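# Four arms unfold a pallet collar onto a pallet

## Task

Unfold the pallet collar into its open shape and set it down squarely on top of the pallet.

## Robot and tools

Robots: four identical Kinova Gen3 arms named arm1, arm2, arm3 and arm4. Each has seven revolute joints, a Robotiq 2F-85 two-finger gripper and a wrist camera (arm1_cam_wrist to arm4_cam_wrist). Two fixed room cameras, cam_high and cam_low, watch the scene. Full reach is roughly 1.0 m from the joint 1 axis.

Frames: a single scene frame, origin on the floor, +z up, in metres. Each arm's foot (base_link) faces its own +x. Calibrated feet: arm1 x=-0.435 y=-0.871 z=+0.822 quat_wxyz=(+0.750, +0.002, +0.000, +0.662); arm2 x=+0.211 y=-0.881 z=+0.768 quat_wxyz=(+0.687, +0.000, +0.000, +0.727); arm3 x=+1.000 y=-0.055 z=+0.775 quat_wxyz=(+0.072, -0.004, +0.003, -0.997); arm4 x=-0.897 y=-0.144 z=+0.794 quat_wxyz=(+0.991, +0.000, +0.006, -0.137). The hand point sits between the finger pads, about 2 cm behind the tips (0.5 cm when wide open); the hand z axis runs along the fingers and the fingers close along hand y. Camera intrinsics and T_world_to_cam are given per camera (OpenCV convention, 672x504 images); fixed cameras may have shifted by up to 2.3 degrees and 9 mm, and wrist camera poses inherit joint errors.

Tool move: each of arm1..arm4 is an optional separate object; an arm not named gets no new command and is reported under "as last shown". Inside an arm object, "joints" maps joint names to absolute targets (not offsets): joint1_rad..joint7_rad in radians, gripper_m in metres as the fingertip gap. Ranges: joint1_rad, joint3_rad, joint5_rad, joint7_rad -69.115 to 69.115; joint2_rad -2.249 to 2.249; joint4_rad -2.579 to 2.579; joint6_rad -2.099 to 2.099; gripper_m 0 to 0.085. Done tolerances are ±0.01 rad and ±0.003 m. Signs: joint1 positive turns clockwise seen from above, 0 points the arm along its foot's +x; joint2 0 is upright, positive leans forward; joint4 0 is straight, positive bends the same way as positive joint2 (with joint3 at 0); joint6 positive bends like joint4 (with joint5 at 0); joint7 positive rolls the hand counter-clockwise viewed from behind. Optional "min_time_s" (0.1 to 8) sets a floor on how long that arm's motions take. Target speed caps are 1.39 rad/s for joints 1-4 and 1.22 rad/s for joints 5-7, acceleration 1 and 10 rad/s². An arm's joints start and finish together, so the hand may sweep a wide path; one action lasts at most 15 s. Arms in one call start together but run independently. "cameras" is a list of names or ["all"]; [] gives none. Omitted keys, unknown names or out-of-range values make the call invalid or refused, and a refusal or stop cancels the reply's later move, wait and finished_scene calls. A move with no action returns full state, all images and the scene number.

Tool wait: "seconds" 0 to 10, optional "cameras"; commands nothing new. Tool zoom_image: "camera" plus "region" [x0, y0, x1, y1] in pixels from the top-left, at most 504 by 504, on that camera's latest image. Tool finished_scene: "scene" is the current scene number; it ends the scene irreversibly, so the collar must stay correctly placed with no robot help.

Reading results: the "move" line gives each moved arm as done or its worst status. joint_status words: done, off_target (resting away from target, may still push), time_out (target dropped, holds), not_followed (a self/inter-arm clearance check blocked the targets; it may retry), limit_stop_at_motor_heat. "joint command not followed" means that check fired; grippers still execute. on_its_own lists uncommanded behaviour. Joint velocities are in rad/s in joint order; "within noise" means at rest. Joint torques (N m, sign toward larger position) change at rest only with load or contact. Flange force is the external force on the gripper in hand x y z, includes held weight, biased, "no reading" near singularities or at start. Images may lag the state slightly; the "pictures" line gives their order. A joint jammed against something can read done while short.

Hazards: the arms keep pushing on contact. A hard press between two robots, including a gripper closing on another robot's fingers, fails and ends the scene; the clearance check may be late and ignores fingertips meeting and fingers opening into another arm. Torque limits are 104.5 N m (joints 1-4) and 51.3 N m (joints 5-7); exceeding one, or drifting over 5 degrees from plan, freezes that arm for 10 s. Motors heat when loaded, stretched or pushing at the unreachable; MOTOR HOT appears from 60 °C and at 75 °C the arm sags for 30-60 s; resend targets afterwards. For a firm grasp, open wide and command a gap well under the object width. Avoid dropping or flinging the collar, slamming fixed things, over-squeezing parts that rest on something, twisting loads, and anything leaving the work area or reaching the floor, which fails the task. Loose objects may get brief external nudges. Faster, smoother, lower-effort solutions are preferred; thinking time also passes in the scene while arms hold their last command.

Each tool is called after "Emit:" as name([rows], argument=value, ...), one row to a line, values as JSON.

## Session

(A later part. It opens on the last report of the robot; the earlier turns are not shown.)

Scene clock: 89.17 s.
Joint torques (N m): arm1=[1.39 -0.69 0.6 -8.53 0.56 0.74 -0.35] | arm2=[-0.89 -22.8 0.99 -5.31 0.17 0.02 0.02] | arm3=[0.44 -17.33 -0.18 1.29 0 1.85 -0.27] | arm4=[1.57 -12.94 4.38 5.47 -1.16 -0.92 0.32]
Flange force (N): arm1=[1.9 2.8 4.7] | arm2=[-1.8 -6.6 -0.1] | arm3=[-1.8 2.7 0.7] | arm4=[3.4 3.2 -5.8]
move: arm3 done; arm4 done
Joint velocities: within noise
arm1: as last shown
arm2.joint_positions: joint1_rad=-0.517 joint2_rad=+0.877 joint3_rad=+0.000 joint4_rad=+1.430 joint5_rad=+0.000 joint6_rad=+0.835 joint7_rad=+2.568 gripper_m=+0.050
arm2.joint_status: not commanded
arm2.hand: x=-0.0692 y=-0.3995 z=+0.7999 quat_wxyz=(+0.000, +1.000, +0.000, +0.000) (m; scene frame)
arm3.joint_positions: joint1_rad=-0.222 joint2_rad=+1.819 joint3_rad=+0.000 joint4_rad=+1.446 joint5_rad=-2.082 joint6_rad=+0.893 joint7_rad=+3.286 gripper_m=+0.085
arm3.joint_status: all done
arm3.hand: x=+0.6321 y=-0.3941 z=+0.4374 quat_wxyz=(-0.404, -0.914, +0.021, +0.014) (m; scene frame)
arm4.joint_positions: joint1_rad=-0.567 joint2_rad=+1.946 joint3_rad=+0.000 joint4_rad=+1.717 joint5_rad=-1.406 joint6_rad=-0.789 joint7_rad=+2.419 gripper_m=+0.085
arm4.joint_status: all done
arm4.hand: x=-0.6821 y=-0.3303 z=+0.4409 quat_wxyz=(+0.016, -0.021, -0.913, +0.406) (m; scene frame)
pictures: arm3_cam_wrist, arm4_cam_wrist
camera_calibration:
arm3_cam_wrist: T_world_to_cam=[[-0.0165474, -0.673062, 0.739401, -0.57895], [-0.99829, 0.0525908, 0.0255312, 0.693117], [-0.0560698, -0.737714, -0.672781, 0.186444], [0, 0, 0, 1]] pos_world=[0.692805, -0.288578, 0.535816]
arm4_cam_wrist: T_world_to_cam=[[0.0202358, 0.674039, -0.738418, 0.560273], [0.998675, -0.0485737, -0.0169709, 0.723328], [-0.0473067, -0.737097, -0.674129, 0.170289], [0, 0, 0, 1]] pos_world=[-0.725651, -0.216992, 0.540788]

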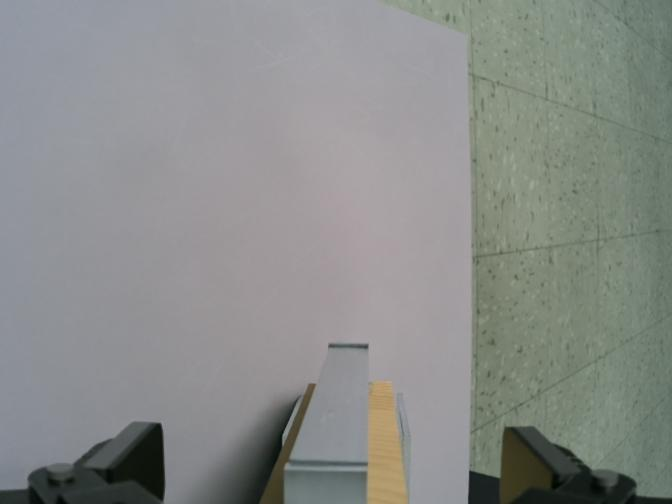

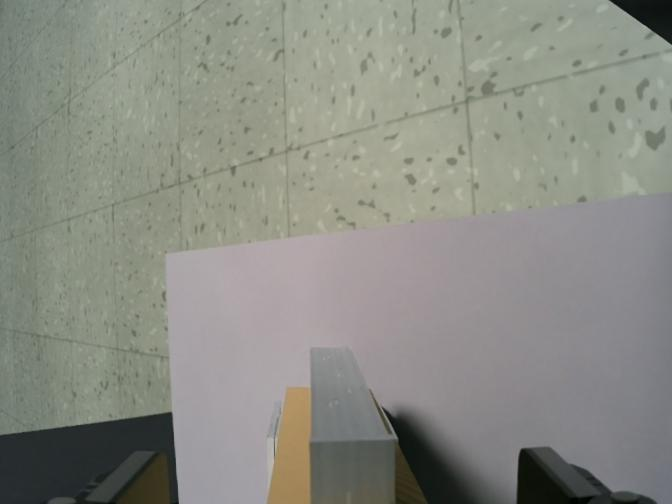

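Emit:
move(arm3={"joints": {"gripper_m": 0.008}, "min_time_s": 1.2}, arm4={"joints": {"gripper_m": 0.008}, "min_time_s": 1.2}, cameras=["arm3_cam_wrist", "arm4_cam_wrist", "cam_low", "cam_high"])

Scene clock: 98.97 s.
Joint torques (N m): arm1=[1.43 -0.69 0.68 -8.51 0.57 0.72 -0.38] | arm2=[-0.96 -22.93 0.98 -5.31 0.12 0.05 0.03] | arm3=[-1.14 -16.37 0.04 0.45 -0.55 -0.04 -0.24] | arm4=[1.61 -13.92 2.53 2.7 0.41 0.92 0.2]
Flange force (N): arm1=[1.8 2.9 4.5] | arm2=[-1.8 -6.8 0.2] | arm3=[-0.5 2.7 -7.3] | arm4=[5.9 -0.2 -10.1]
move: arm3 off_target; arm4 off_target
Joint velocities: within noise
arm1, arm2: as last shown
arm3.joint_positions: joint1_rad=-0.222 joint2_rad=+1.819 joint3_rad=+0.000 joint4_rad=+1.446 joint5_rad=-2.082 joint6_rad=+0.893 joint7_rad=+3.286 gripper_m=+0.017
arm3.joint_status: gripper_m off_target (ended at +0.017, target +0.008)
arm3.hand: x=+0.6322 y=-0.3941 z=+0.4373 quat_wxyz=(-0.404, -0.914, +0.021, +0.014) (m; scene frame)
arm4.joint_positions: joint1_rad=-0.567 joint2_rad=+1.946 joint3_rad=+0.000 joint4_rad=+1.717 joint5_rad=-1.406 joint6_rad=-0.789 joint7_rad=+2.419 gripper_m=+0.037
arm4.joint_status: gripper_m off_target (ended at +0.037, target +0.008)
arm4.hand: x=-0.6822 y=-0.3303 z=+0.4409 quat_wxyz=(+0.016, -0.021, -0.913, +0.406) (m; scene frame)
pictures: arm3_cam_wrist, arm4_cam_wrist, cam_high, cam_low
camera_calibration:
arm3_cam_wrist: T_world_to_cam=[[-0.0166213, -0.673058, 0.739403, -0.578897], [-0.998288, 0.0526406, 0.0254764, 0.69326], [-0.0560697, -0.737714, -0.672781, 0.186449], [0, 0, 0, 1]] pos_world=[0.692905, -0.288578, 0.535816]
arm4_cam_wrist: T_world_to_cam=[[0.0202216, 0.673934, -0.738515, 0.560294], [0.998671, -0.04864, -0.0170416, 0.723448], [-0.0474063, -0.737189, -0.674022, 0.170133], [0, 0, 0, 1]] pos_world=[-0.725751, -0.216992, 0.540788]

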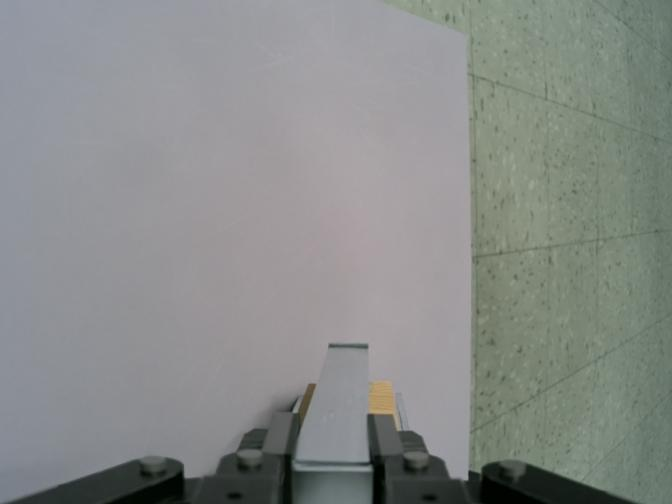

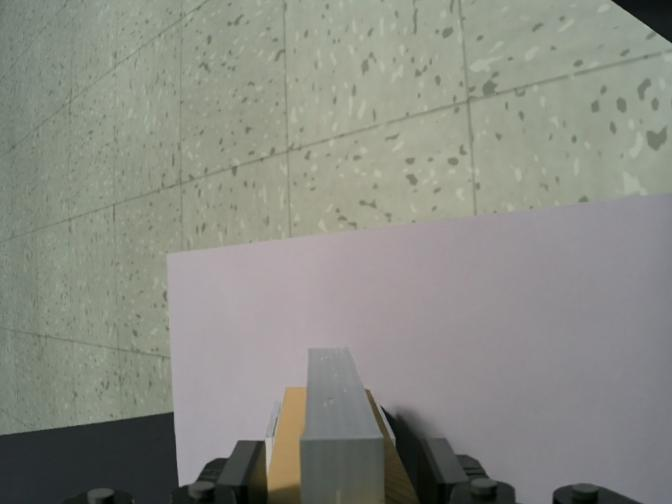

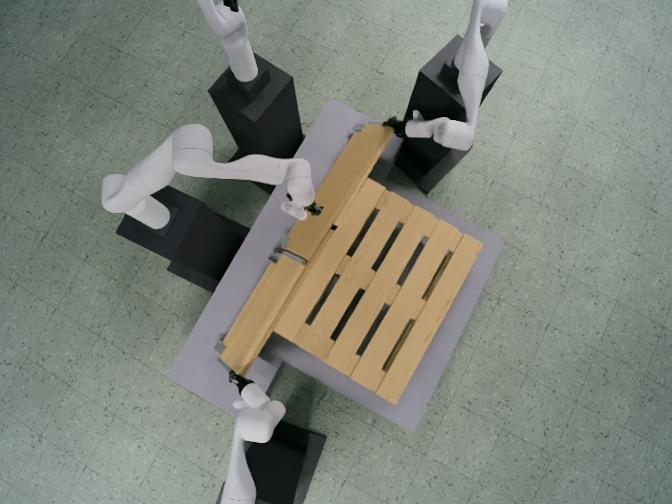

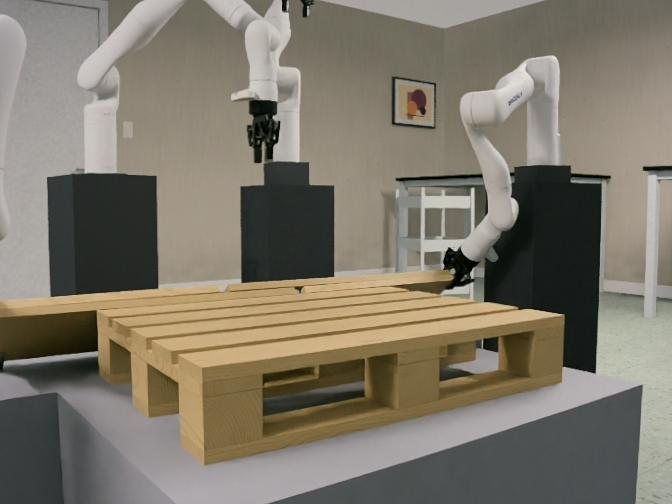

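Emit:
zoom_image(camera="arm4_cam_wrist", region=[200, 320, 480, 504])

Emit:
zoom_image(camera="arm3_cam_wrist", region=[200, 320, 480, 504])

Emit:
zoom_image(camera="cam_low", region=[0, 200, 504, 400])

Emit:
zoom_image(camera="cam_high", region=[180, 90, 430, 400])

Scaled by 1.800.

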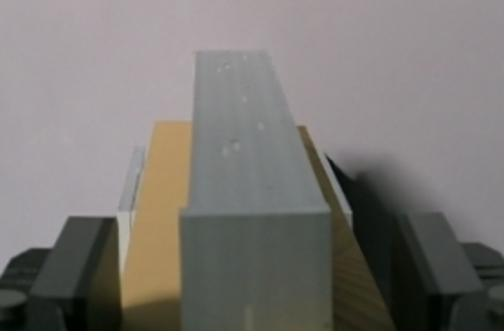

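Scaled by 1.800.

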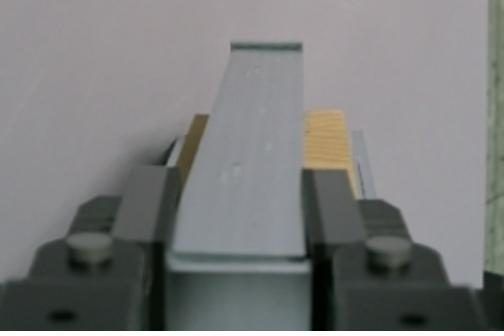

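Scaled by 1.000.

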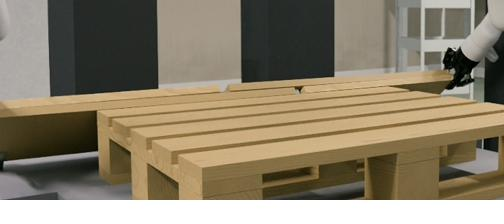

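Scaled by 1.626 from the camera's 672x504 image, which has a finer 960x720 frame.

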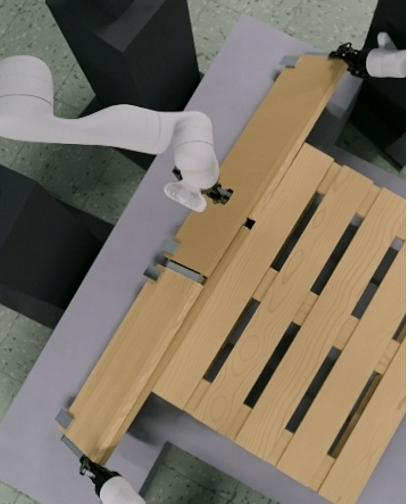

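Emit:
move(arm4={"joints": {"gripper_m": 0.06}, "min_time_s": 0.5})

Emit:
move(arm4={"joints": {"joint1_rad": -0.5758, "joint2_rad": 1.9541, "joint3_rad": 0.0, "joint4_rad": 1.7288, "joint5_rad": -1.3934, "joint6_rad": -0.7880, "joint7_rad": 2.3910}, "min_time_s": 0.8})

Emit:
move(arm4={"joints": {"gripper_m": 0.008}, "min_time_s": 1.2}, cameras=["arm4_cam_wrist", "arm3_cam_wrist"])

Scene clock: 126.40 s.
Joint torques (N m): arm1=[1.46 -0.67 0.61 -8.58 0.56 0.74 -0.37] | arm2=[-0.88 -22.84 0.99 -5.29 0.16 0.06 0.05] | arm3=[-0.66 -19 -0.29 1.01 -0.14 1.11 -0.17] | arm4=[1.6 -12.98 4.4 5.42 -1.17 -0.94 0.31]
Flange force (N): arm1=[1.9 2.8 4.9] | arm2=[-1.9 -6.6 0.0] | arm3=[-1.4 -1.7 0.1] | arm4=[3.5 3.1 -5.9]
move: arm4 done
Joint velocities: within noise
arm1, arm2, arm3: as last shown
arm3.hand: x=+0.6321 y=-0.3941 z=+0.4374 quat_wxyz=(-0.404, -0.914, +0.021, +0.014) (m; scene frame)
arm4.joint_positions: joint1_rad=-0.567 joint2_rad=+1.946 joint3_rad=+0.000 joint4_rad=+1.717 joint5_rad=-1.406 joint6_rad=-0.789 joint7_rad=+2.419 gripper_m=+0.060
arm4.joint_status: all done
arm4.hand: x=-0.6821 y=-0.3303 z=+0.4409 quat_wxyz=(+0.016, -0.021, -0.913, +0.406) (m; scene frame)
pictures: none

Scene clock: 127.50 s.
Joint torques (N m): arm1=[1.45 -0.72 0.66 -8.53 0.59 0.77 -0.37] | arm2=[-0.92 -22.86 0.95 -5.25 0.13 0.05 0.09] | arm3=[-0.66 -18.98 -0.3 0.96 -0.11 1.1 -0.19] | arm4=[1.6 -12.74 4.4 5.58 -1.18 -0.92 0.33]
Flange force (N): arm1=[1.7 2.9 4.8] | arm2=[-2.0 -6.9 0.0] | arm3=[-1.1 -1.6 -0.1] | arm4=[3.7 3.1 -6.0]
move: arm4 done
Joint velocities: within noise
arm1, arm2, arm3: as last shown
arm4.joint_positions: joint1_rad=-0.576 joint2_rad=+1.954 joint3_rad=+0.000 joint4_rad=+1.729 joint5_rad=-1.393 joint6_rad=-0.788 joint7_rad=+2.391 gripper_m=+0.060
arm4.joint_status: all done
arm4.hand: x=-0.6888 y=-0.3303 z=+0.4410 quat_wxyz=(+0.016, -0.021, -0.913, +0.406) (m; scene frame)
pictures: none

Scene clock: 128.37 s.
Joint torques (N m): arm1=[1.46 -0.64 0.67 -8.57 0.55 0.71 -0.36] | arm2=[-0.89 -22.93 0.92 -5.32 0.18 0.05 0.03] | arm3=[1.28 -19.75 1.23 -0.26 -1.11 0.64 -0.21] | arm4=[1.01 -20.99 9.1 -5.19 2.27 -2.49 -0.46]
Flange force (N): arm1=[1.9 3.0 4.8] | arm2=[-1.9 -6.7 0.2] | arm3=[2.1 0.8 0.1] | arm4=[22.6 -0.6 -20.5]
move: arm4 off_target
Joint velocities: within noise
arm1, arm2, arm3: as last shown
arm3.hand: x=+0.6322 y=-0.3941 z=+0.4374 quat_wxyz=(-0.404, -0.914, +0.021, +0.014) (m; scene frame)
arm4.joint_positions: joint1_rad=-0.576 joint2_rad=+1.954 joint3_rad=+0.000 joint4_rad=+1.729 joint5_rad=-1.393 joint6_rad=-0.788 joint7_rad=+2.391 gripper_m=+0.017
arm4.joint_status: gripper_m off_target (ended at +0.017, target +0.008)
arm4.hand: x=-0.6888 y=-0.3303 z=+0.4410 quat_wxyz=(+0.016, -0.021, -0.913, +0.406) (m; scene frame)
pictures: arm3_cam_wrist, arm4_cam_wrist
camera_calibration:
arm3_cam_wrist: T_world_to_cam=[[-0.0164871, -0.673067, 0.739398, -0.57899], [-0.998296, 0.0524765, 0.0255088, 0.693201], [-0.0559702, -0.737718, -0.672785, 0.186381], [0, 0, 0, 1]] pos_world=[0.692905, -0.288579, 0.535816]
arm4_cam_wrist: T_world_to_cam=[[0.0199312, 0.673889, -0.738564, 0.560303], [0.998662, -0.0486715, -0.0174591, 0.730253], [-0.0477125, -0.737228, -0.673958, 0.169618], [0, 0, 0, 1]] pos_world=[-0.73235, -0.216992, 0.540885]

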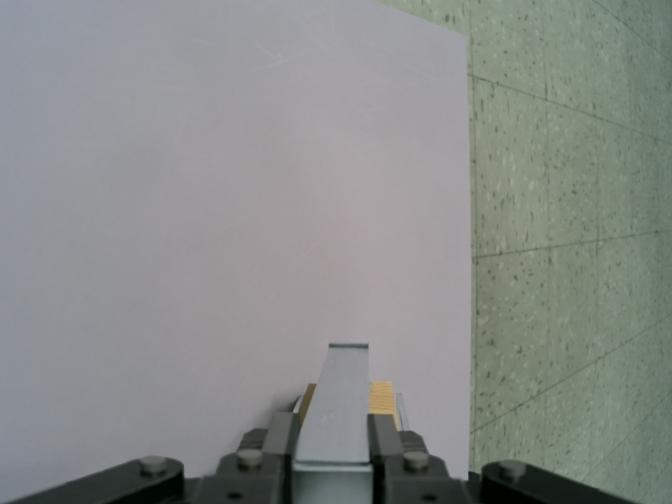

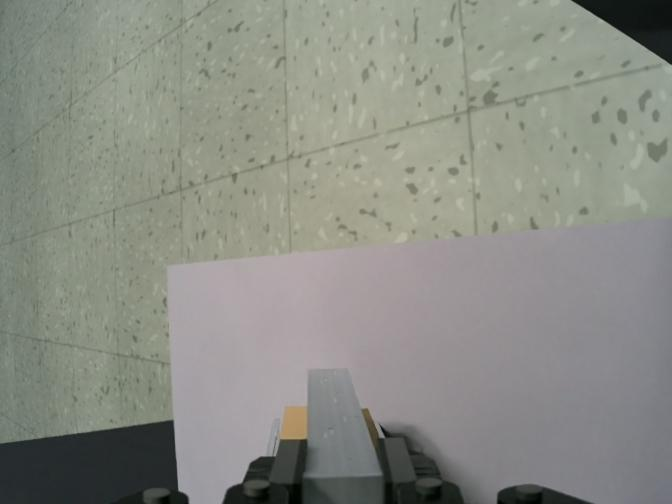

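Emit:
move(arm3={"joints": {"joint1_rad": -0.3304, "joint2_rad": 1.6628, "joint3_rad": 0.0, "joint4_rad": 1.5811, "joint5_rad": -2.1930, "joint6_rad": 0.7540, "joint7_rad": 3.2711}, "min_time_s": 1.3}, arm4={"joints": {"joint1_rad": -0.3773, "joint2_rad": 1.8296, "joint3_rad": 0.0, "joint4_rad": 1.9373, "joint5_rad": -1.0448, "joint6_rad": -0.8250, "joint7_rad": 2.2348}, "min_time_s": 1.3}, cameras=["cam_low", "cam_high", "arm3_cam_wrist", "arm4_cam_wrist"])

Scene clock: 193.03 s.
Joint torques (N m): arm1=[1.47 -0.66 0.63 -8.51 0.57 0.72 -0.35] | arm2=[-0.87 -22.83 0.92 -5.3 0.13 0.05 0.09] | arm3=[2.68 -31.24 -0.68 -3.41 -0.14 5.91 0.69] | arm4=[1.25 -21.7 8.38 6.34 -3.57 -4.19 -1.15]
Flange force (N): arm1=[1.9 2.9 4.6] | arm2=[-2.0 -6.6 0.0] | arm3=[4.2 -8.3 17.1] | arm4=[8.7 16.0 10.9]
move: arm3 done; arm4 done
Joint velocities: within noise
arm1, arm2: as last shown
arm3.joint_positions: joint1_rad=-0.330 joint2_rad=+1.663 joint3_rad=+0.000 joint4_rad=+1.581 joint5_rad=-2.193 joint6_rad=+0.754 joint7_rad=+3.271 gripper_m=+0.017
arm3.joint_status: all done
arm3.hand: x=+0.6321 y=-0.4087 z=+0.4711 quat_wxyz=(-0.339, -0.940, +0.022, +0.013) (m; scene frame)
arm4.joint_positions: joint1_rad=-0.377 joint2_rad=+1.830 joint3_rad=+0.000 joint4_rad=+1.937 joint5_rad=-1.045 joint6_rad=-0.825 joint7_rad=+2.235 gripper_m=+0.017
arm4.joint_status: all done
arm4.hand: x=-0.6879 y=-0.3450 z=+0.4750 quat_wxyz=(+0.015, -0.022, -0.940, +0.341) (m; scene frame)
pictures: arm3_cam_wrist, arm4_cam_wrist, cam_high, cam_low
camera_calibration:
arm3_cam_wrist: T_world_to_cam=[[-0.022085, -0.769259, 0.638555, -0.602014], [-0.99841, 0.0501026, 0.0258271, 0.691962], [-0.051861, -0.63697, -0.769142, 0.282292], [0, 0, 0, 1]] pos_world=[0.692206, -0.317962, 0.583671]
arm4_cam_wrist: T_world_to_cam=[[0.0265069, 0.770102, -0.63737, 0.58487], [0.998696, -0.0482277, -0.0167374, 0.728978], [-0.0436284, -0.636095, -0.770376, 0.265258], [0, 0, 0, 1]] pos_world=[-0.731958, -0.246523, 0.589328]

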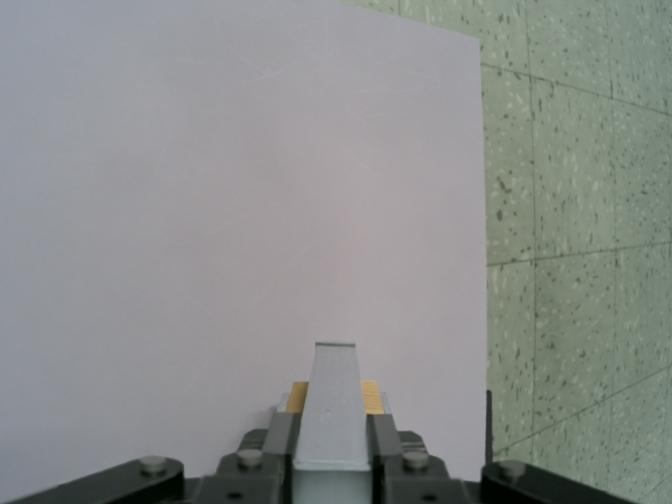

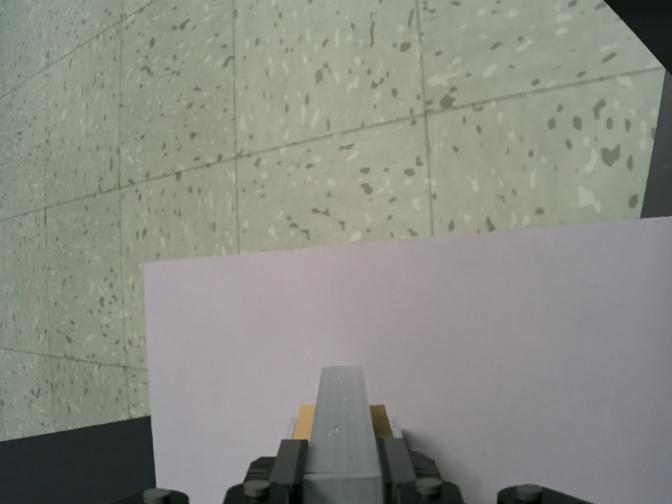

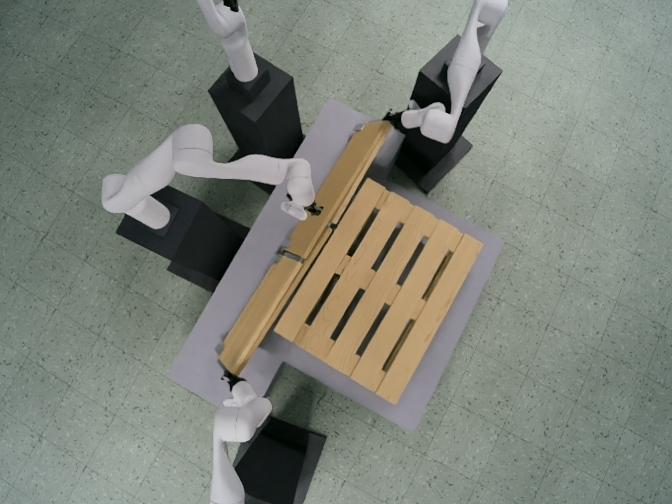

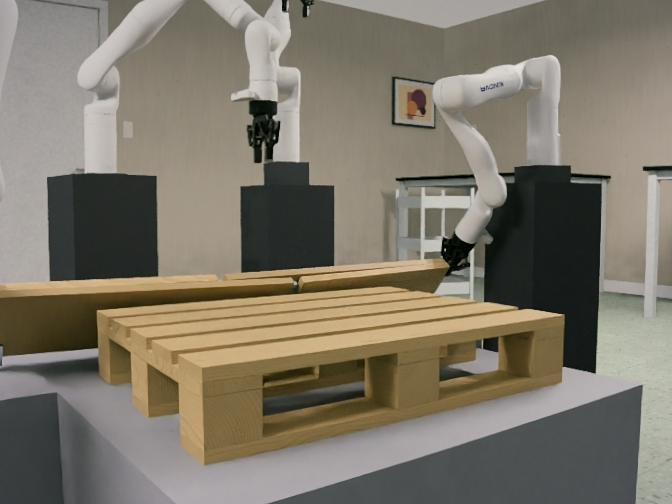

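Emit:
move(arm3={"joints": {"joint1_rad": -0.4125, "joint2_rad": 1.5729, "joint3_rad": 0.0, "joint4_rad": 1.6162, "joint5_rad": -2.2341, "joint6_rad": 0.6125, "joint7_rad": 3.2095}, "min_time_s": 1.1}, arm4={"joints": {"joint1_rad": -0.2019, "joint2_rad": 1.7498, "joint3_rad": 0.0, "joint4_rad": 2.0369, "joint5_rad": -0.8307, "joint6_rad": -0.8580, "joint7_rad": 2.2285}, "min_time_s": 1.1})

Emit:
move(arm3={"joints": {"joint1_rad": -0.4901, "joint2_rad": 1.5080, "joint3_rad": 0.0, "joint4_rad": 1.6105, "joint5_rad": -2.2195, "joint6_rad": 0.4570, "joint7_rad": 3.1011}, "min_time_s": 1.1}, arm4={"joints": {"joint1_rad": -0.0312, "joint2_rad": 1.6761, "joint3_rad": 0.0, "joint4_rad": 2.0941, "joint5_rad": -0.6433, "joint6_rad": -0.8373, "joint7_rad": 2.2519}, "min_time_s": 1.1})

Emit:
move(arm3={"joints": {"joint1_rad": -0.5672, "joint2_rad": 1.4705, "joint3_rad": 0.0, "joint4_rad": 1.5549, "joint5_rad": -2.0407, "joint6_rad": 0.2812, "joint7_rad": 2.8348}, "min_time_s": 1.1}, arm4={"joints": {"joint1_rad": 0.1398, "joint2_rad": 1.6062, "joint3_rad": 0.0, "joint4_rad": 2.1058, "joint5_rad": -0.4926, "joint6_rad": -0.7587, "joint7_rad": 2.3252}, "min_time_s": 1.1}, cameras=["cam_low", "cam_high", "arm3_cam_wrist", "arm4_cam_wrist"])

Scene clock: 196.90 s.
Joint torques (N m): arm1=[1.41 -0.68 0.64 -8.52 0.57 0.74 -0.37] | arm2=[-0.86 -22.9 1.01 -5.35 0.14 0.06 0.03] | arm3=[2.87 -33.53 0.87 -5.29 -0.24 5.26 1.01] | arm4=[0.8 -24.39 7.79 4.9 -3.22 -4.74 -1.15]
Flange force (N): arm1=[1.9 2.8 4.6] | arm2=[-1.8 -6.5 0.2] | arm3=[5.8 -7.4 18.2] | arm4=[9.1 16.3 14.0]
move: arm3 done; arm4 done
Joint velocities: within noise
arm1, arm2: as last shown
arm3.joint_positions: joint1_rad=-0.412 joint2_rad=+1.573 joint3_rad=+0.000 joint4_rad=+1.616 joint5_rad=-2.234 joint6_rad=+0.613 joint7_rad=+3.210 gripper_m=+0.017
arm3.joint_status: all done
arm3.hand: x=+0.6316 y=-0.4191 z=+0.4863 quat_wxyz=(-0.285, -0.958, +0.023, +0.011) (m; scene frame)
arm4.joint_positions: joint1_rad=-0.202 joint2_rad=+1.750 joint3_rad=+0.000 joint4_rad=+2.037 joint5_rad=-0.831 joint6_rad=-0.858 joint7_rad=+2.229 gripper_m=+0.017
arm4.joint_status: all done
arm4.hand: x=-0.6871 y=-0.3582 z=+0.4917 quat_wxyz=(+0.014, -0.018, -0.956, +0.291) (m; scene frame)
pictures: none

Scene clock: 198.33 s.
Joint torques (N m): arm1=[1.45 -0.68 0.66 -8.51 0.57 0.73 -0.35] | arm2=[-0.94 -22.92 0.96 -5.37 0.15 0 0.08] | arm3=[-1.88 -31.18 -2.87 -1.51 1.44 5.13 1.06] | arm4=[3.62 -19.95 7.91 10.55 -4.47 -1.74 -1.23]
Flange force (N): arm1=[1.8 3.0 4.6] | arm2=[-1.9 -6.6 0.1] | arm3=[-6.6 -7.0 21.5] | arm4=[-3.3 17.7 18.8]
move: arm3 done; arm4 done
Joint velocities: within noise
arm1.joint_positions: joint1_rad=+0.123 joint2_rad=-0.301 joint3_rad=-0.054 joint4_rad=+1.535 joint5_rad=-0.014 joint6_rad=+2.018 joint7_rad=+1.958 gripper_m=+0.085
arm1.joint_status: not commanded
arm1.hand: x=-0.3895 y=-0.7413 z=+1.3037 quat_wxyz=(+0.047, +0.772, -0.633, +0.026) (m; scene frame)
arm2: as last shown
arm3.joint_positions: joint1_rad=-0.490 joint2_rad=+1.508 joint3_rad=+0.000 joint4_rad=+1.610 joint5_rad=-2.219 joint6_rad=+0.457 joint7_rad=+3.101 gripper_m=+0.017
arm3.joint_status: all done
arm3.hand: x=+0.6321 y=-0.4285 z=+0.4955 quat_wxyz=(-0.231, -0.973, +0.023, +0.010) (m; scene frame)
arm4.joint_positions: joint1_rad=-0.031 joint2_rad=+1.676 joint3_rad=+0.000 joint4_rad=+2.094 joint5_rad=-0.643 joint6_rad=-0.837 joint7_rad=+2.252 gripper_m=+0.017
arm4.joint_status: all done
arm4.hand: x=-0.6879 y=-0.3649 z=+0.5000 quat_wxyz=(+0.012, -0.023, -0.972, +0.233) (m; scene frame)
pictures: none

Scene clock: 199.77 s.
Joint torques (N m): arm1=[1.4 -0.67 0.62 -8.55 0.56 0.72 -0.37] | arm2=[-0.88 -22.83 0.88 -5.35 0.13 0.06 0.07] | arm3=[-4.79 -30.35 -5 0.31 1.43 4.72 0.87] | arm4=[5.47 -18.78 9.32 13.16 -4.85 -0.16 -1.16]
Flange force (N): arm1=[1.9 2.8 4.7] | arm2=[-1.8 -6.4 0.0] | arm3=[-15.7 -3.9 24.0] | arm4=[-11.0 17.4 23.2]
move: arm3 done; arm4 done
Joint velocities: within noise
arm1: as last shown
arm2.joint_positions: joint1_rad=-0.517 joint2_rad=+0.877 joint3_rad=+0.000 joint4_rad=+1.430 joint5_rad=+0.000 joint6_rad=+0.835 joint7_rad=+2.568 gripper_m=+0.050
arm2.joint_status: not commanded
arm2.hand: x=-0.0692 y=-0.3995 z=+0.7999 quat_wxyz=(+0.000, +1.000, +0.000, +0.000) (m; scene frame)
arm3.joint_positions: joint1_rad=-0.567 joint2_rad=+1.471 joint3_rad=+0.000 joint4_rad=+1.555 joint5_rad=-2.041 joint6_rad=+0.281 joint7_rad=+2.835 gripper_m=+0.017
arm3.joint_status: all done
arm3.hand: x=+0.6318 y=-0.4388 z=+0.4980 quat_wxyz=(-0.171, -0.985, +0.024, +0.009) (m; scene frame)
arm4.joint_positions: joint1_rad=+0.140 joint2_rad=+1.606 joint3_rad=+0.000 joint4_rad=+2.106 joint5_rad=-0.493 joint6_rad=-0.759 joint7_rad=+2.325 gripper_m=+0.017
arm4.joint_status: all done
arm4.hand: x=-0.6890 y=-0.3746 z=+0.5043 quat_wxyz=(+0.013, -0.025, -0.984, +0.175) (m; scene frame)
pictures: arm3_cam_wrist, arm4_cam_wrist, cam_high, cam_low
camera_calibration:
arm3_cam_wrist: T_world_to_cam=[[-0.0332748, -0.940979, 0.336824, -0.560423], [-0.998718, 0.0441693, 0.0247319, 0.690632], [-0.0381495, -0.335569, -0.941243, 0.493058], [0, 0, 0, 1]] pos_world=[0.689908, -0.392396, 0.635771]
arm4_cam_wrist: T_world_to_cam=[[0.0398964, 0.939752, -0.33952, 0.548975], [0.99856, -0.0496951, -0.0202113, 0.730239], [-0.035866, -0.338224, -0.940382, 0.471646], [0, 0, 0, 1]] pos_world=[-0.734173, -0.32009, 0.644674]

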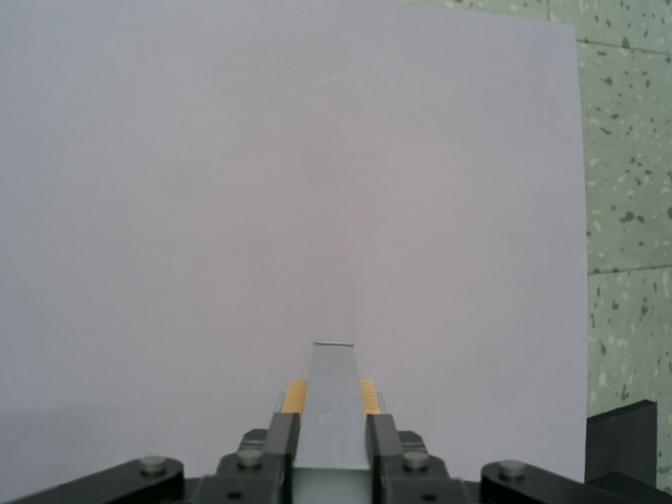

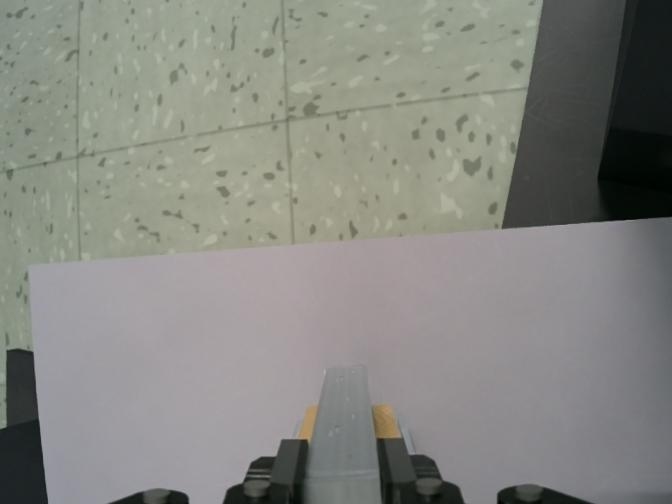

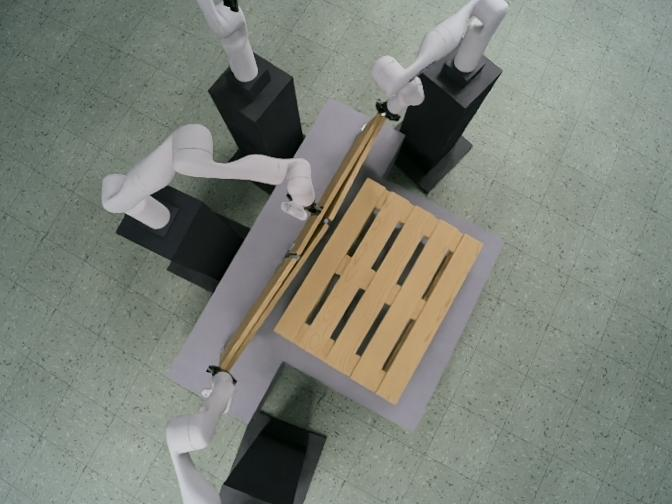

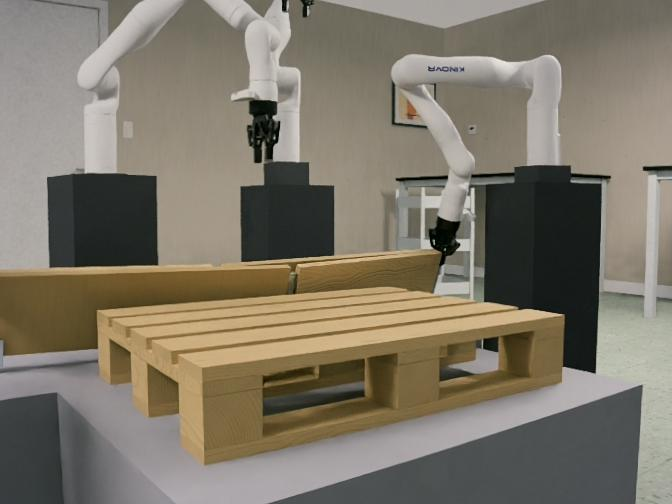

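Emit:
move(arm3={"joints": {"joint1_rad": -0.6003, "joint2_rad": 1.4587, "joint3_rad": 0.0, "joint4_rad": 1.5159, "joint5_rad": -1.7749, "joint6_rad": 0.2040, "joint7_rad": 2.5312}, "min_time_s": 0.9}, arm4={"joints": {"joint1_rad": 0.2240, "joint2_rad": 1.5725, "joint3_rad": 0.0, "joint4_rad": 2.0955, "joint5_rad": -0.4125, "joint6_rad": -0.6940, "joint7_rad": 2.3600}, "min_time_s": 0.9})

Emit:
move(arm3={"joints": {"joint1_rad": -0.6295, "joint2_rad": 1.4529, "joint3_rad": 0.0, "joint4_rad": 1.4765, "joint5_rad": -1.3417, "joint6_rad": 0.1630, "joint7_rad": 2.0686}, "min_time_s": 0.9}, arm4={"joints": {"joint1_rad": 0.2932, "joint2_rad": 1.5474, "joint3_rad": 0.0, "joint4_rad": 2.0810, "joint5_rad": -0.3486, "joint6_rad": -0.6349, "joint7_rad": 2.3877}, "min_time_s": 0.9})

Emit:
move(arm3={"joints": {"joint1_rad": -0.6557, "joint2_rad": 1.4539, "joint3_rad": 0.0, "joint4_rad": 1.4314, "joint5_rad": -0.7999, "joint6_rad": 0.1679, "joint7_rad": 1.5021}, "min_time_s": 0.9}, arm4={"joints": {"joint1_rad": 0.3506, "joint2_rad": 1.5284, "joint3_rad": 0.0, "joint4_rad": 2.0600, "joint5_rad": -0.2742, "joint6_rad": -0.5683, "joint7_rad": 2.3880}, "min_time_s": 0.9})

Emit:
move(arm3={"joints": {"joint1_rad": -0.6835, "joint2_rad": 1.4624, "joint3_rad": 0.0, "joint4_rad": 1.3716, "joint5_rad": -0.3524, "joint6_rad": 0.2267, "joint7_rad": 1.0303}, "min_time_s": 0.9}, arm4={"joints": {"joint1_rad": 0.4195, "joint2_rad": 1.5068, "joint3_rad": 0.0, "joint4_rad": 2.0286, "joint5_rad": -0.1810, "joint6_rad": -0.4788, "joint7_rad": 2.3788}, "min_time_s": 0.9}, cameras=["cam_low", "cam_high"])

Scene clock: 208.80 s.
Joint torques (N m): arm1=[1.48 -0.64 0.64 -8.54 0.58 0.73 -0.33] | arm2=[-0.88 -22.76 0.91 -5.27 0.09 0.06 0.06] | arm3=[-0.38 -34.69 -0.16 -4.66 0.39 2.65 0.73] | arm4=[2.86 -24.8 6.14 7.34 -2.55 -2.05 -0.92]
Flange force (N): arm1=[1.9 3.1 4.7] | arm2=[-1.9 -6.6 -0.1] | arm3=no reading | arm4=[-1.4 14.8 24.8]
move: arm3 done; arm4 done
Joint velocities: within noise
arm1, arm2: as last shown
arm3.joint_positions: joint1_rad=-0.600 joint2_rad=+1.459 joint3_rad=+0.000 joint4_rad=+1.516 joint5_rad=-1.775 joint6_rad=+0.204 joint7_rad=+2.531 gripper_m=+0.017
arm3.joint_status: all done
arm3.hand: x=+0.6307 y=-0.4428 z=+0.4992 quat_wxyz=(-0.141, -0.990, +0.025, +0.008) (m; scene frame)
arm4.joint_positions: joint1_rad=+0.224 joint2_rad=+1.573 joint3_rad=+0.000 joint4_rad=+2.095 joint5_rad=-0.412 joint6_rad=-0.694 joint7_rad=+2.360 gripper_m=+0.017
arm4.joint_status: all done
arm4.hand: x=-0.6877 y=-0.3790 z=+0.5048 quat_wxyz=(+0.011, -0.024, -0.989, +0.142) (m; scene frame)
pictures: none

Scene clock: 210.07 s.
Joint torques (N m): arm1=[1.41 -0.67 0.64 -8.56 0.58 0.74 -0.35] | arm2=[-0.89 -22.83 0.96 -5.33 0.18 0 0.06] | arm3=[0.48 -35.5 1.09 -5.61 0.2 0.64 0.6] | arm4=[2.24 -26.14 4.87 6.02 -1.74 -2.11 -0.76]
Flange force (N): arm1=[1.9 2.9 4.8] | arm2=[-1.9 -6.6 -0.1] | arm3=no reading | arm4=[-0.2 12.8 25.9]
move: arm3 done; arm4 done
Joint velocities: within noise
arm1, arm2: as last shown
arm3.joint_positions: joint1_rad=-0.630 joint2_rad=+1.453 joint3_rad=+0.000 joint4_rad=+1.477 joint5_rad=-1.342 joint6_rad=+0.163 joint7_rad=+2.069 gripper_m=+0.017
arm3.joint_status: all done
arm3.hand: x=+0.6306 y=-0.4470 z=+0.5001 quat_wxyz=(-0.115, -0.993, +0.026, +0.007) (m; scene frame)
arm4.joint_positions: joint1_rad=+0.293 joint2_rad=+1.547 joint3_rad=+0.000 joint4_rad=+2.081 joint5_rad=-0.349 joint6_rad=-0.635 joint7_rad=+2.388 gripper_m=+0.017
arm4.joint_status: all done
arm4.hand: x=-0.6875 y=-0.3840 z=+0.5051 quat_wxyz=(+0.009, -0.023, -0.993, +0.117) (m; scene frame)
pictures: none

Scene clock: 211.37 s.
Joint torques (N m): arm1=[1.42 -0.67 0.67 -8.53 0.56 0.7 -0.35] | arm2=[-0.96 -22.88 1.01 -5.24 0.14 0.06 0.06] | arm3=[3.15 -37.88 4.29 -8.32 0.2 -2.72 0.5] | arm4=[0.86 -29.33 2.04 2.73 -0.63 -2.88 -0.65]
Flange force (N): arm1=[1.9 3.0 4.6] | arm2=[-1.9 -6.9 0.1] | arm3=[8.4 -4.7 23.1] | arm4=[5.7 10.9 26.6]
move: arm3 done; arm4 done
Joint velocities: within noise
arm1, arm2: as last shown
arm3.joint_positions: joint1_rad=-0.656 joint2_rad=+1.454 joint3_rad=+0.000 joint4_rad=+1.431 joint5_rad=-0.800 joint6_rad=+0.168 joint7_rad=+1.502 gripper_m=+0.017
arm3.joint_status: all done
arm3.hand: x=+0.6303 y=-0.4501 z=+0.4994 quat_wxyz=(-0.089, -0.996, +0.026, +0.007) (m; scene frame)
arm4.joint_positions: joint1_rad=+0.351 joint2_rad=+1.528 joint3_rad=+0.000 joint4_rad=+2.060 joint5_rad=-0.274 joint6_rad=-0.568 joint7_rad=+2.388 gripper_m=+0.017
arm4.joint_status: all done
arm4.hand: x=-0.6857 y=-0.3857 z=+0.5038 quat_wxyz=(+0.005, -0.024, -0.996, +0.089) (m; scene frame)
pictures: none

Scene clock: 212.63 s.
Joint torques (N m): arm1=[1.38 -0.69 0.64 -8.52 0.54 0.74 -0.36] | arm2=[-0.91 -22.79 1.01 -5.29 0.14 0.04 0.04] | arm3=[4.93 -39.13 6.37 -9.74 0.37 -3.87 0.26] | arm4=[0.01 -31.16 -0.39 0.84 -0.01 -2.96 -0.57]
Flange force (N): arm1=[1.8 2.9 4.6] | arm2=[-1.8 -6.6 -0.1] | arm3=[10.4 -1.6 23.0] | arm4=[8.9 8.6 27.5]
move: arm3 done; arm4 done
Joint velocities: within noise
arm1, arm2: as last shown
arm3.joint_positions: joint1_rad=-0.684 joint2_rad=+1.462 joint3_rad=+0.000 joint4_rad=+1.372 joint5_rad=-0.352 joint6_rad=+0.227 joint7_rad=+1.030 gripper_m=+0.017
arm3.joint_status: all done
arm3.hand: x=+0.6300 y=-0.4531 z=+0.4975 quat_wxyz=(-0.058, -0.998, +0.026, +0.006) (m; scene frame)
arm4.joint_positions: joint1_rad=+0.420 joint2_rad=+1.507 joint3_rad=+0.000 joint4_rad=+2.029 joint5_rad=-0.181 joint6_rad=-0.479 joint7_rad=+2.379 gripper_m=+0.017
arm4.joint_status: all done
arm4.hand: x=-0.6851 y=-0.3893 z=+0.5031 quat_wxyz=(+0.002, -0.025, -0.998, +0.056) (m; scene frame)
pictures: cam_high, cam_low

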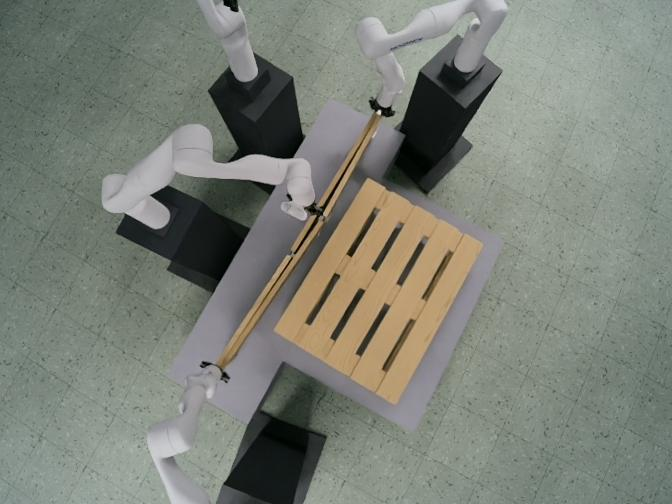

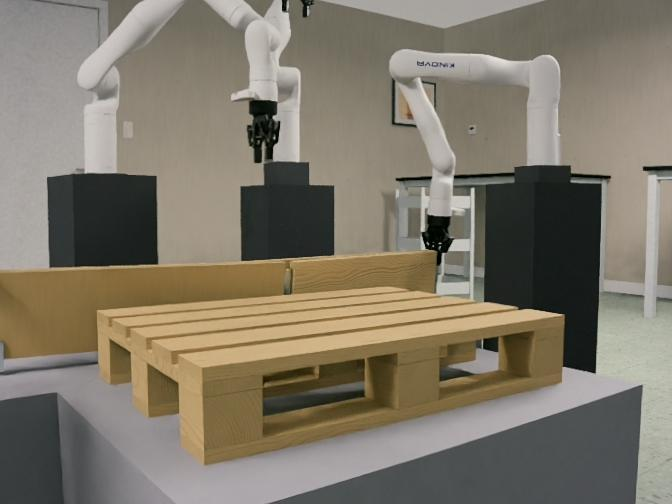

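Emit:
zoom_image(camera="cam_high", region=[190, 90, 410, 390])

Emit:
zoom_image(camera="cam_low", region=[0, 220, 460, 400])

Scaled by 1.680 from the camera's 672x504 image, which has a finer 960x720 frame.

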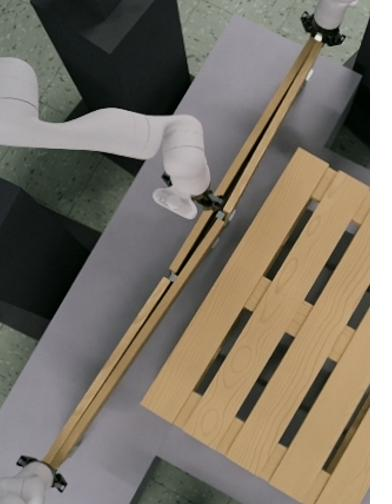

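Scaled by 1.096 from the camera's 672x504 image, which has a finer 960x720 frame.

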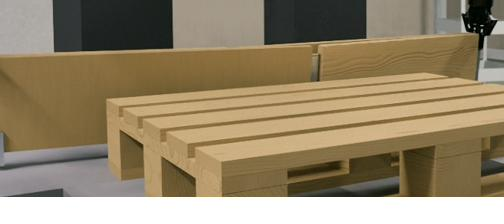

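Emit:
move(arm3={"joints": {"joint1_rad": -0.7076, "joint2_rad": 1.4842, "joint3_rad": 0.0, "joint4_rad": 1.2982, "joint5_rad": -0.1212, "joint6_rad": 0.3133, "joint7_rad": 0.7815}, "min_time_s": 0.9}, arm4={"joints": {"joint1_rad": 0.4633, "joint2_rad": 1.5032, "joint3_rad": 0.0, "joint4_rad": 1.9799, "joint5_rad": -0.0905, "joint6_rad": -0.3850, "joint7_rad": 2.3419}, "min_time_s": 0.9})

Emit:
move(arm3={"joints": {"joint1_rad": -0.7300, "joint2_rad": 1.5111, "joint3_rad": 0.0, "joint4_rad": 1.2175, "joint5_rad": 0.0, "joint6_rad": 0.4130, "joint7_rad": 0.6460}, "min_time_s": 0.9}, arm4={"joints": {"joint1_rad": 0.5040, "joint2_rad": 1.5015, "joint3_rad": 0.0, "joint4_rad": 1.9272, "joint5_rad": 0.0, "joint6_rad": -0.2871, "joint7_rad": 2.2989}, "min_time_s": 0.9}, cameras=["cam_low", "cam_high", "arm2_cam_wrist"])

Scene clock: 224.30 s.
Joint torques (N m): arm1=[1.4 -0.68 0.58 -8.55 0.54 0.72 -0.36] | arm2=[-0.91 -22.9 0.95 -5.31 0.13 0.04 0.09] | arm3=[13.84 -42.76 16.02 -16.29 1.77 -7.31 -0.14] | arm4=[-4.57 -35.73 -8.16 -7.71 1.53 -5.9 -0.2]
Flange force (N): arm1=[2.0 2.7 4.7] | arm2=[-2.0 -6.7 0.1] | arm3=[29.8 1.5 16.8] | arm4=[25.8 4.8 19.3]
move: arm3 done; arm4 done
Joint velocities: within noise
arm1, arm2: as last shown
arm3.joint_positions: joint1_rad=-0.708 joint2_rad=+1.484 joint3_rad=+0.000 joint4_rad=+1.298 joint5_rad=-0.121 joint6_rad=+0.313 joint7_rad=+0.781 gripper_m=+0.017
arm3.joint_status: all done
arm3.hand: x=+0.6289 y=-0.4551 z=+0.4919 quat_wxyz=(-0.028, -0.999, +0.026, +0.005) (m; scene frame)
arm4.joint_positions: joint1_rad=+0.463 joint2_rad=+1.503 joint3_rad=+0.000 joint4_rad=+1.980 joint5_rad=-0.091 joint6_rad=-0.385 joint7_rad=+2.342 gripper_m=+0.017
arm4.joint_status: all done
arm4.hand: x=-0.6829 y=-0.3901 z=+0.4971 quat_wxyz=(+0.002, -0.026, -0.999, +0.026) (m; scene frame)
pictures: none

Scene clock: 225.53 s.
Joint torques (N m): arm1=[1.44 -0.66 0.61 -8.55 0.55 0.73 -0.35] | arm2=[-0.88 -22.83 0.98 -5.37 0.16 0.06 0.08] | arm3=[17.83 -38.95 20.22 -16.77 3.19 -6.71 -0.69] | arm4=[-6.69 -28.72 -12.6 -15.9 1.64 -8.04 0.02]
Flange force (N): arm1=[1.9 2.8 4.7] | arm2=[-1.8 -6.3 0.1] | arm3=[37.3 3.3 6.1] | arm4=[35.3 5.8 -15.8]
move: arm3 done; arm4 done
Joint velocities: within noise
arm1, arm2: as last shown
arm3.joint_positions: joint1_rad=-0.730 joint2_rad=+1.511 joint3_rad=+0.000 joint4_rad=+1.218 joint5_rad=+0.000 joint6_rad=+0.413 joint7_rad=+0.646 gripper_m=+0.017
arm3.joint_status: all done
arm3.hand: x=+0.6280 y=-0.4569 z=+0.4865 quat_wxyz=(+0.003, -1.000, +0.025, +0.004) (m; scene frame)
arm4.joint_positions: joint1_rad=+0.504 joint2_rad=+1.501 joint3_rad=+0.000 joint4_rad=+1.927 joint5_rad=+0.000 joint6_rad=-0.287 joint7_rad=+2.299 gripper_m=+0.017
arm4.joint_status: all done
arm4.hand: x=-0.6833 y=-0.3935 z=+0.4921 quat_wxyz=(+0.006, -0.025, -1.000, -0.001) (m; scene frame)
pictures: arm2_cam_wrist, cam_high, cam_low
camera_calibration:
arm2_cam_wrist: T_world_to_cam=[[0.00577405, -0.999982, -0.00160569, -0.399048], [-0.999979, -0.00577857, 0.00282977, -0.0189623], [-0.002839, 0.00158932, -0.999995, 0.944469], [0, 0, 0, 1]] pos_world=[-0.0139764, -0.400651, 0.943877]

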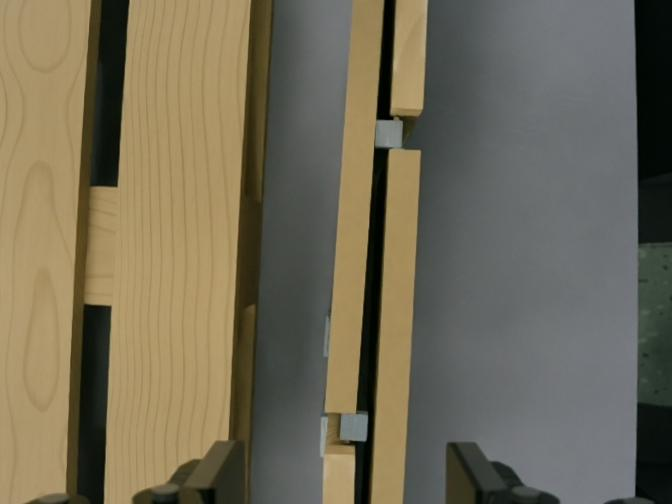

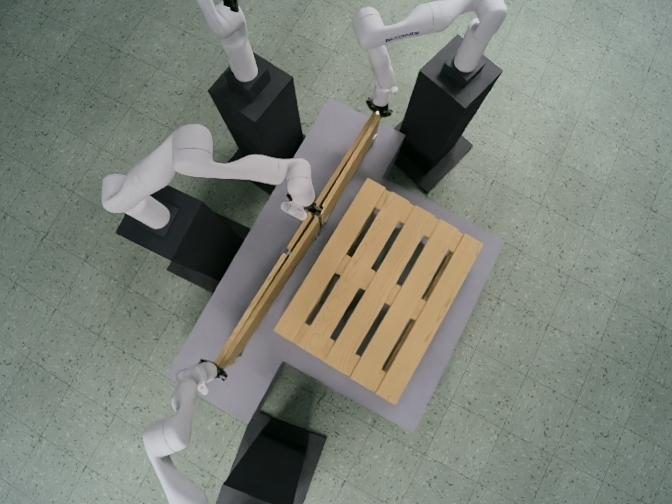

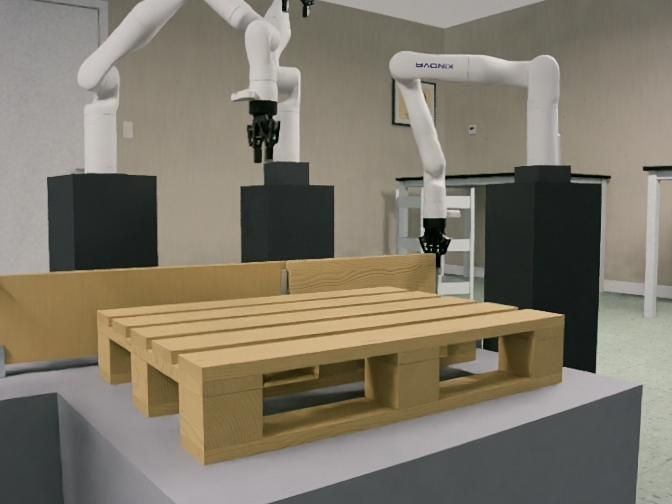

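Emit:
move(arm3={"joints": {"joint1_rad": -0.7328, "joint2_rad": 1.5190, "joint3_rad": 0.0, "joint4_rad": 1.2149, "joint5_rad": 0.0, "joint6_rad": 0.4077, "joint7_rad": 0.6432}, "min_time_s": 0.8}, arm4={"joints": {"joint1_rad": 0.5082, "joint2_rad": 1.5000, "joint3_rad": 0.0, "joint4_rad": 1.9329, "joint5_rad": 0.0, "joint6_rad": -0.2913, "joint7_rad": 2.3031}, "min_time_s": 0.8}, cameras=["arm3_cam_wrist", "arm4_cam_wrist", "arm2_cam_wrist"])

Scene clock: 234.93 s.
Joint torques (N m): arm1=[1.43 -0.66 0.62 -8.57 0.57 0.72 -0.34] | arm2=[-0.94 -22.89 0.96 -5.26 0.11 0.03 0.05] | arm3=[10.3 -13.24 11.79 -9.62 1.76 -6.28 -0.41] | arm4=[-1.86 -28.19 -3.88 -2.72 0.5 -2.76 0.04]
Flange force (N): arm1=[1.9 3.0 4.8] | arm2=[-1.9 -6.9 0.0] | arm3=[24.1 -1.8 -38.4] | arm4=[13.2 4.3 13.1]
move: arm3 done; arm4 done
Joint velocities: within noise
arm1.joint_positions: joint1_rad=+0.123 joint2_rad=-0.301 joint3_rad=-0.054 joint4_rad=+1.535 joint5_rad=-0.014 joint6_rad=+2.018 joint7_rad=+1.958 gripper_m=+0.085
arm1.joint_status: not commanded
arm1.hand: x=-0.3895 y=-0.7413 z=+1.3037 quat_wxyz=(+0.047, +0.772, -0.633, +0.026) (m; scene frame)
arm2: as last shown
arm3.joint_positions: joint1_rad=-0.733 joint2_rad=+1.519 joint3_rad=+0.000 joint4_rad=+1.215 joint5_rad=+0.000 joint6_rad=+0.408 joint7_rad=+0.643 gripper_m=+0.017
arm3.joint_status: all done
arm3.hand: x=+0.6298 y=-0.4569 z=+0.4825 quat_wxyz=(+0.003, -1.000, +0.025, +0.004) (m; scene frame)
arm4.joint_positions: joint1_rad=+0.508 joint2_rad=+1.500 joint3_rad=+0.000 joint4_rad=+1.933 joint5_rad=+0.000 joint6_rad=-0.291 joint7_rad=+2.303 gripper_m=+0.017
arm4.joint_status: all done
arm4.hand: x=-0.6854 y=-0.3934 z=+0.4931 quat_wxyz=(+0.006, -0.025, -1.000, -0.001) (m; scene frame)
pictures: arm2_cam_wrist, arm3_cam_wrist, arm4_cam_wrist
camera_calibration:
arm2_cam_wrist: T_world_to_cam=[[0.00577405, -0.999982, -0.00160569, -0.399048], [-0.999979, -0.00577857, 0.00282977, -0.0189623], [-0.002839, 0.00158932, -0.999995, 0.944469], [0, 0, 0, 1]] pos_world=[-0.0139764, -0.400651, 0.943877]
arm3_cam_wrist: T_world_to_cam=[[-0.0391735, -0.999217, -0.00548252, -0.430041], [-0.998996, 0.0390443, 0.0219696, 0.688898], [-0.0217383, 0.00633765, -0.999744, 0.646458], [0, 0, 0, 1]] pos_world=[0.685413, -0.460699, 0.6288]
arm4_cam_wrist: T_world_to_cam=[[0.0462251, 0.998907, 0.00699669, 0.419431], [0.998837, -0.0461237, -0.0140233, 0.724081], [-0.0136852, 0.00763678, -0.999877, 0.635453], [0, 0, 0, 1]] pos_world=[-0.733931, -0.390428, 0.642594]

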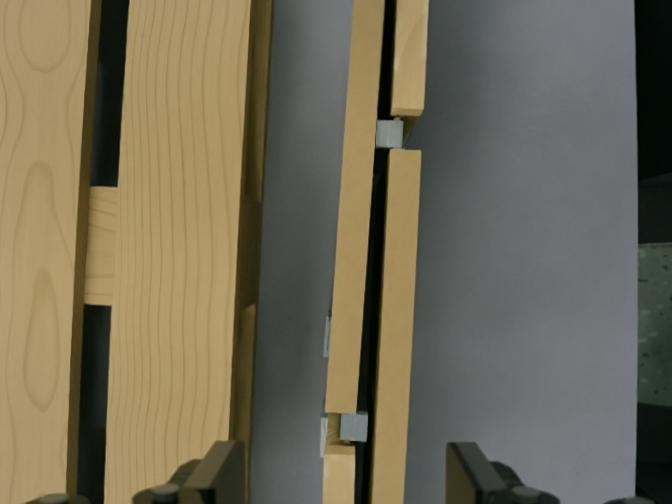

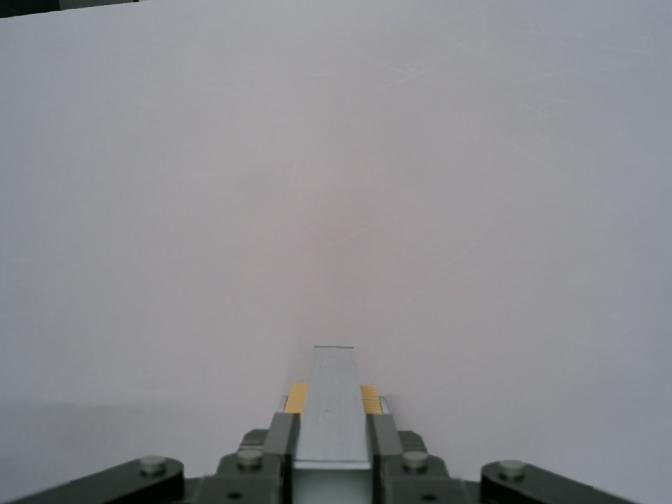

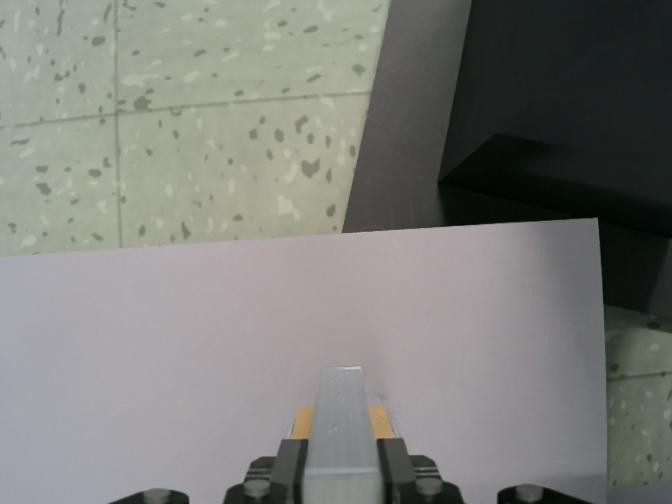

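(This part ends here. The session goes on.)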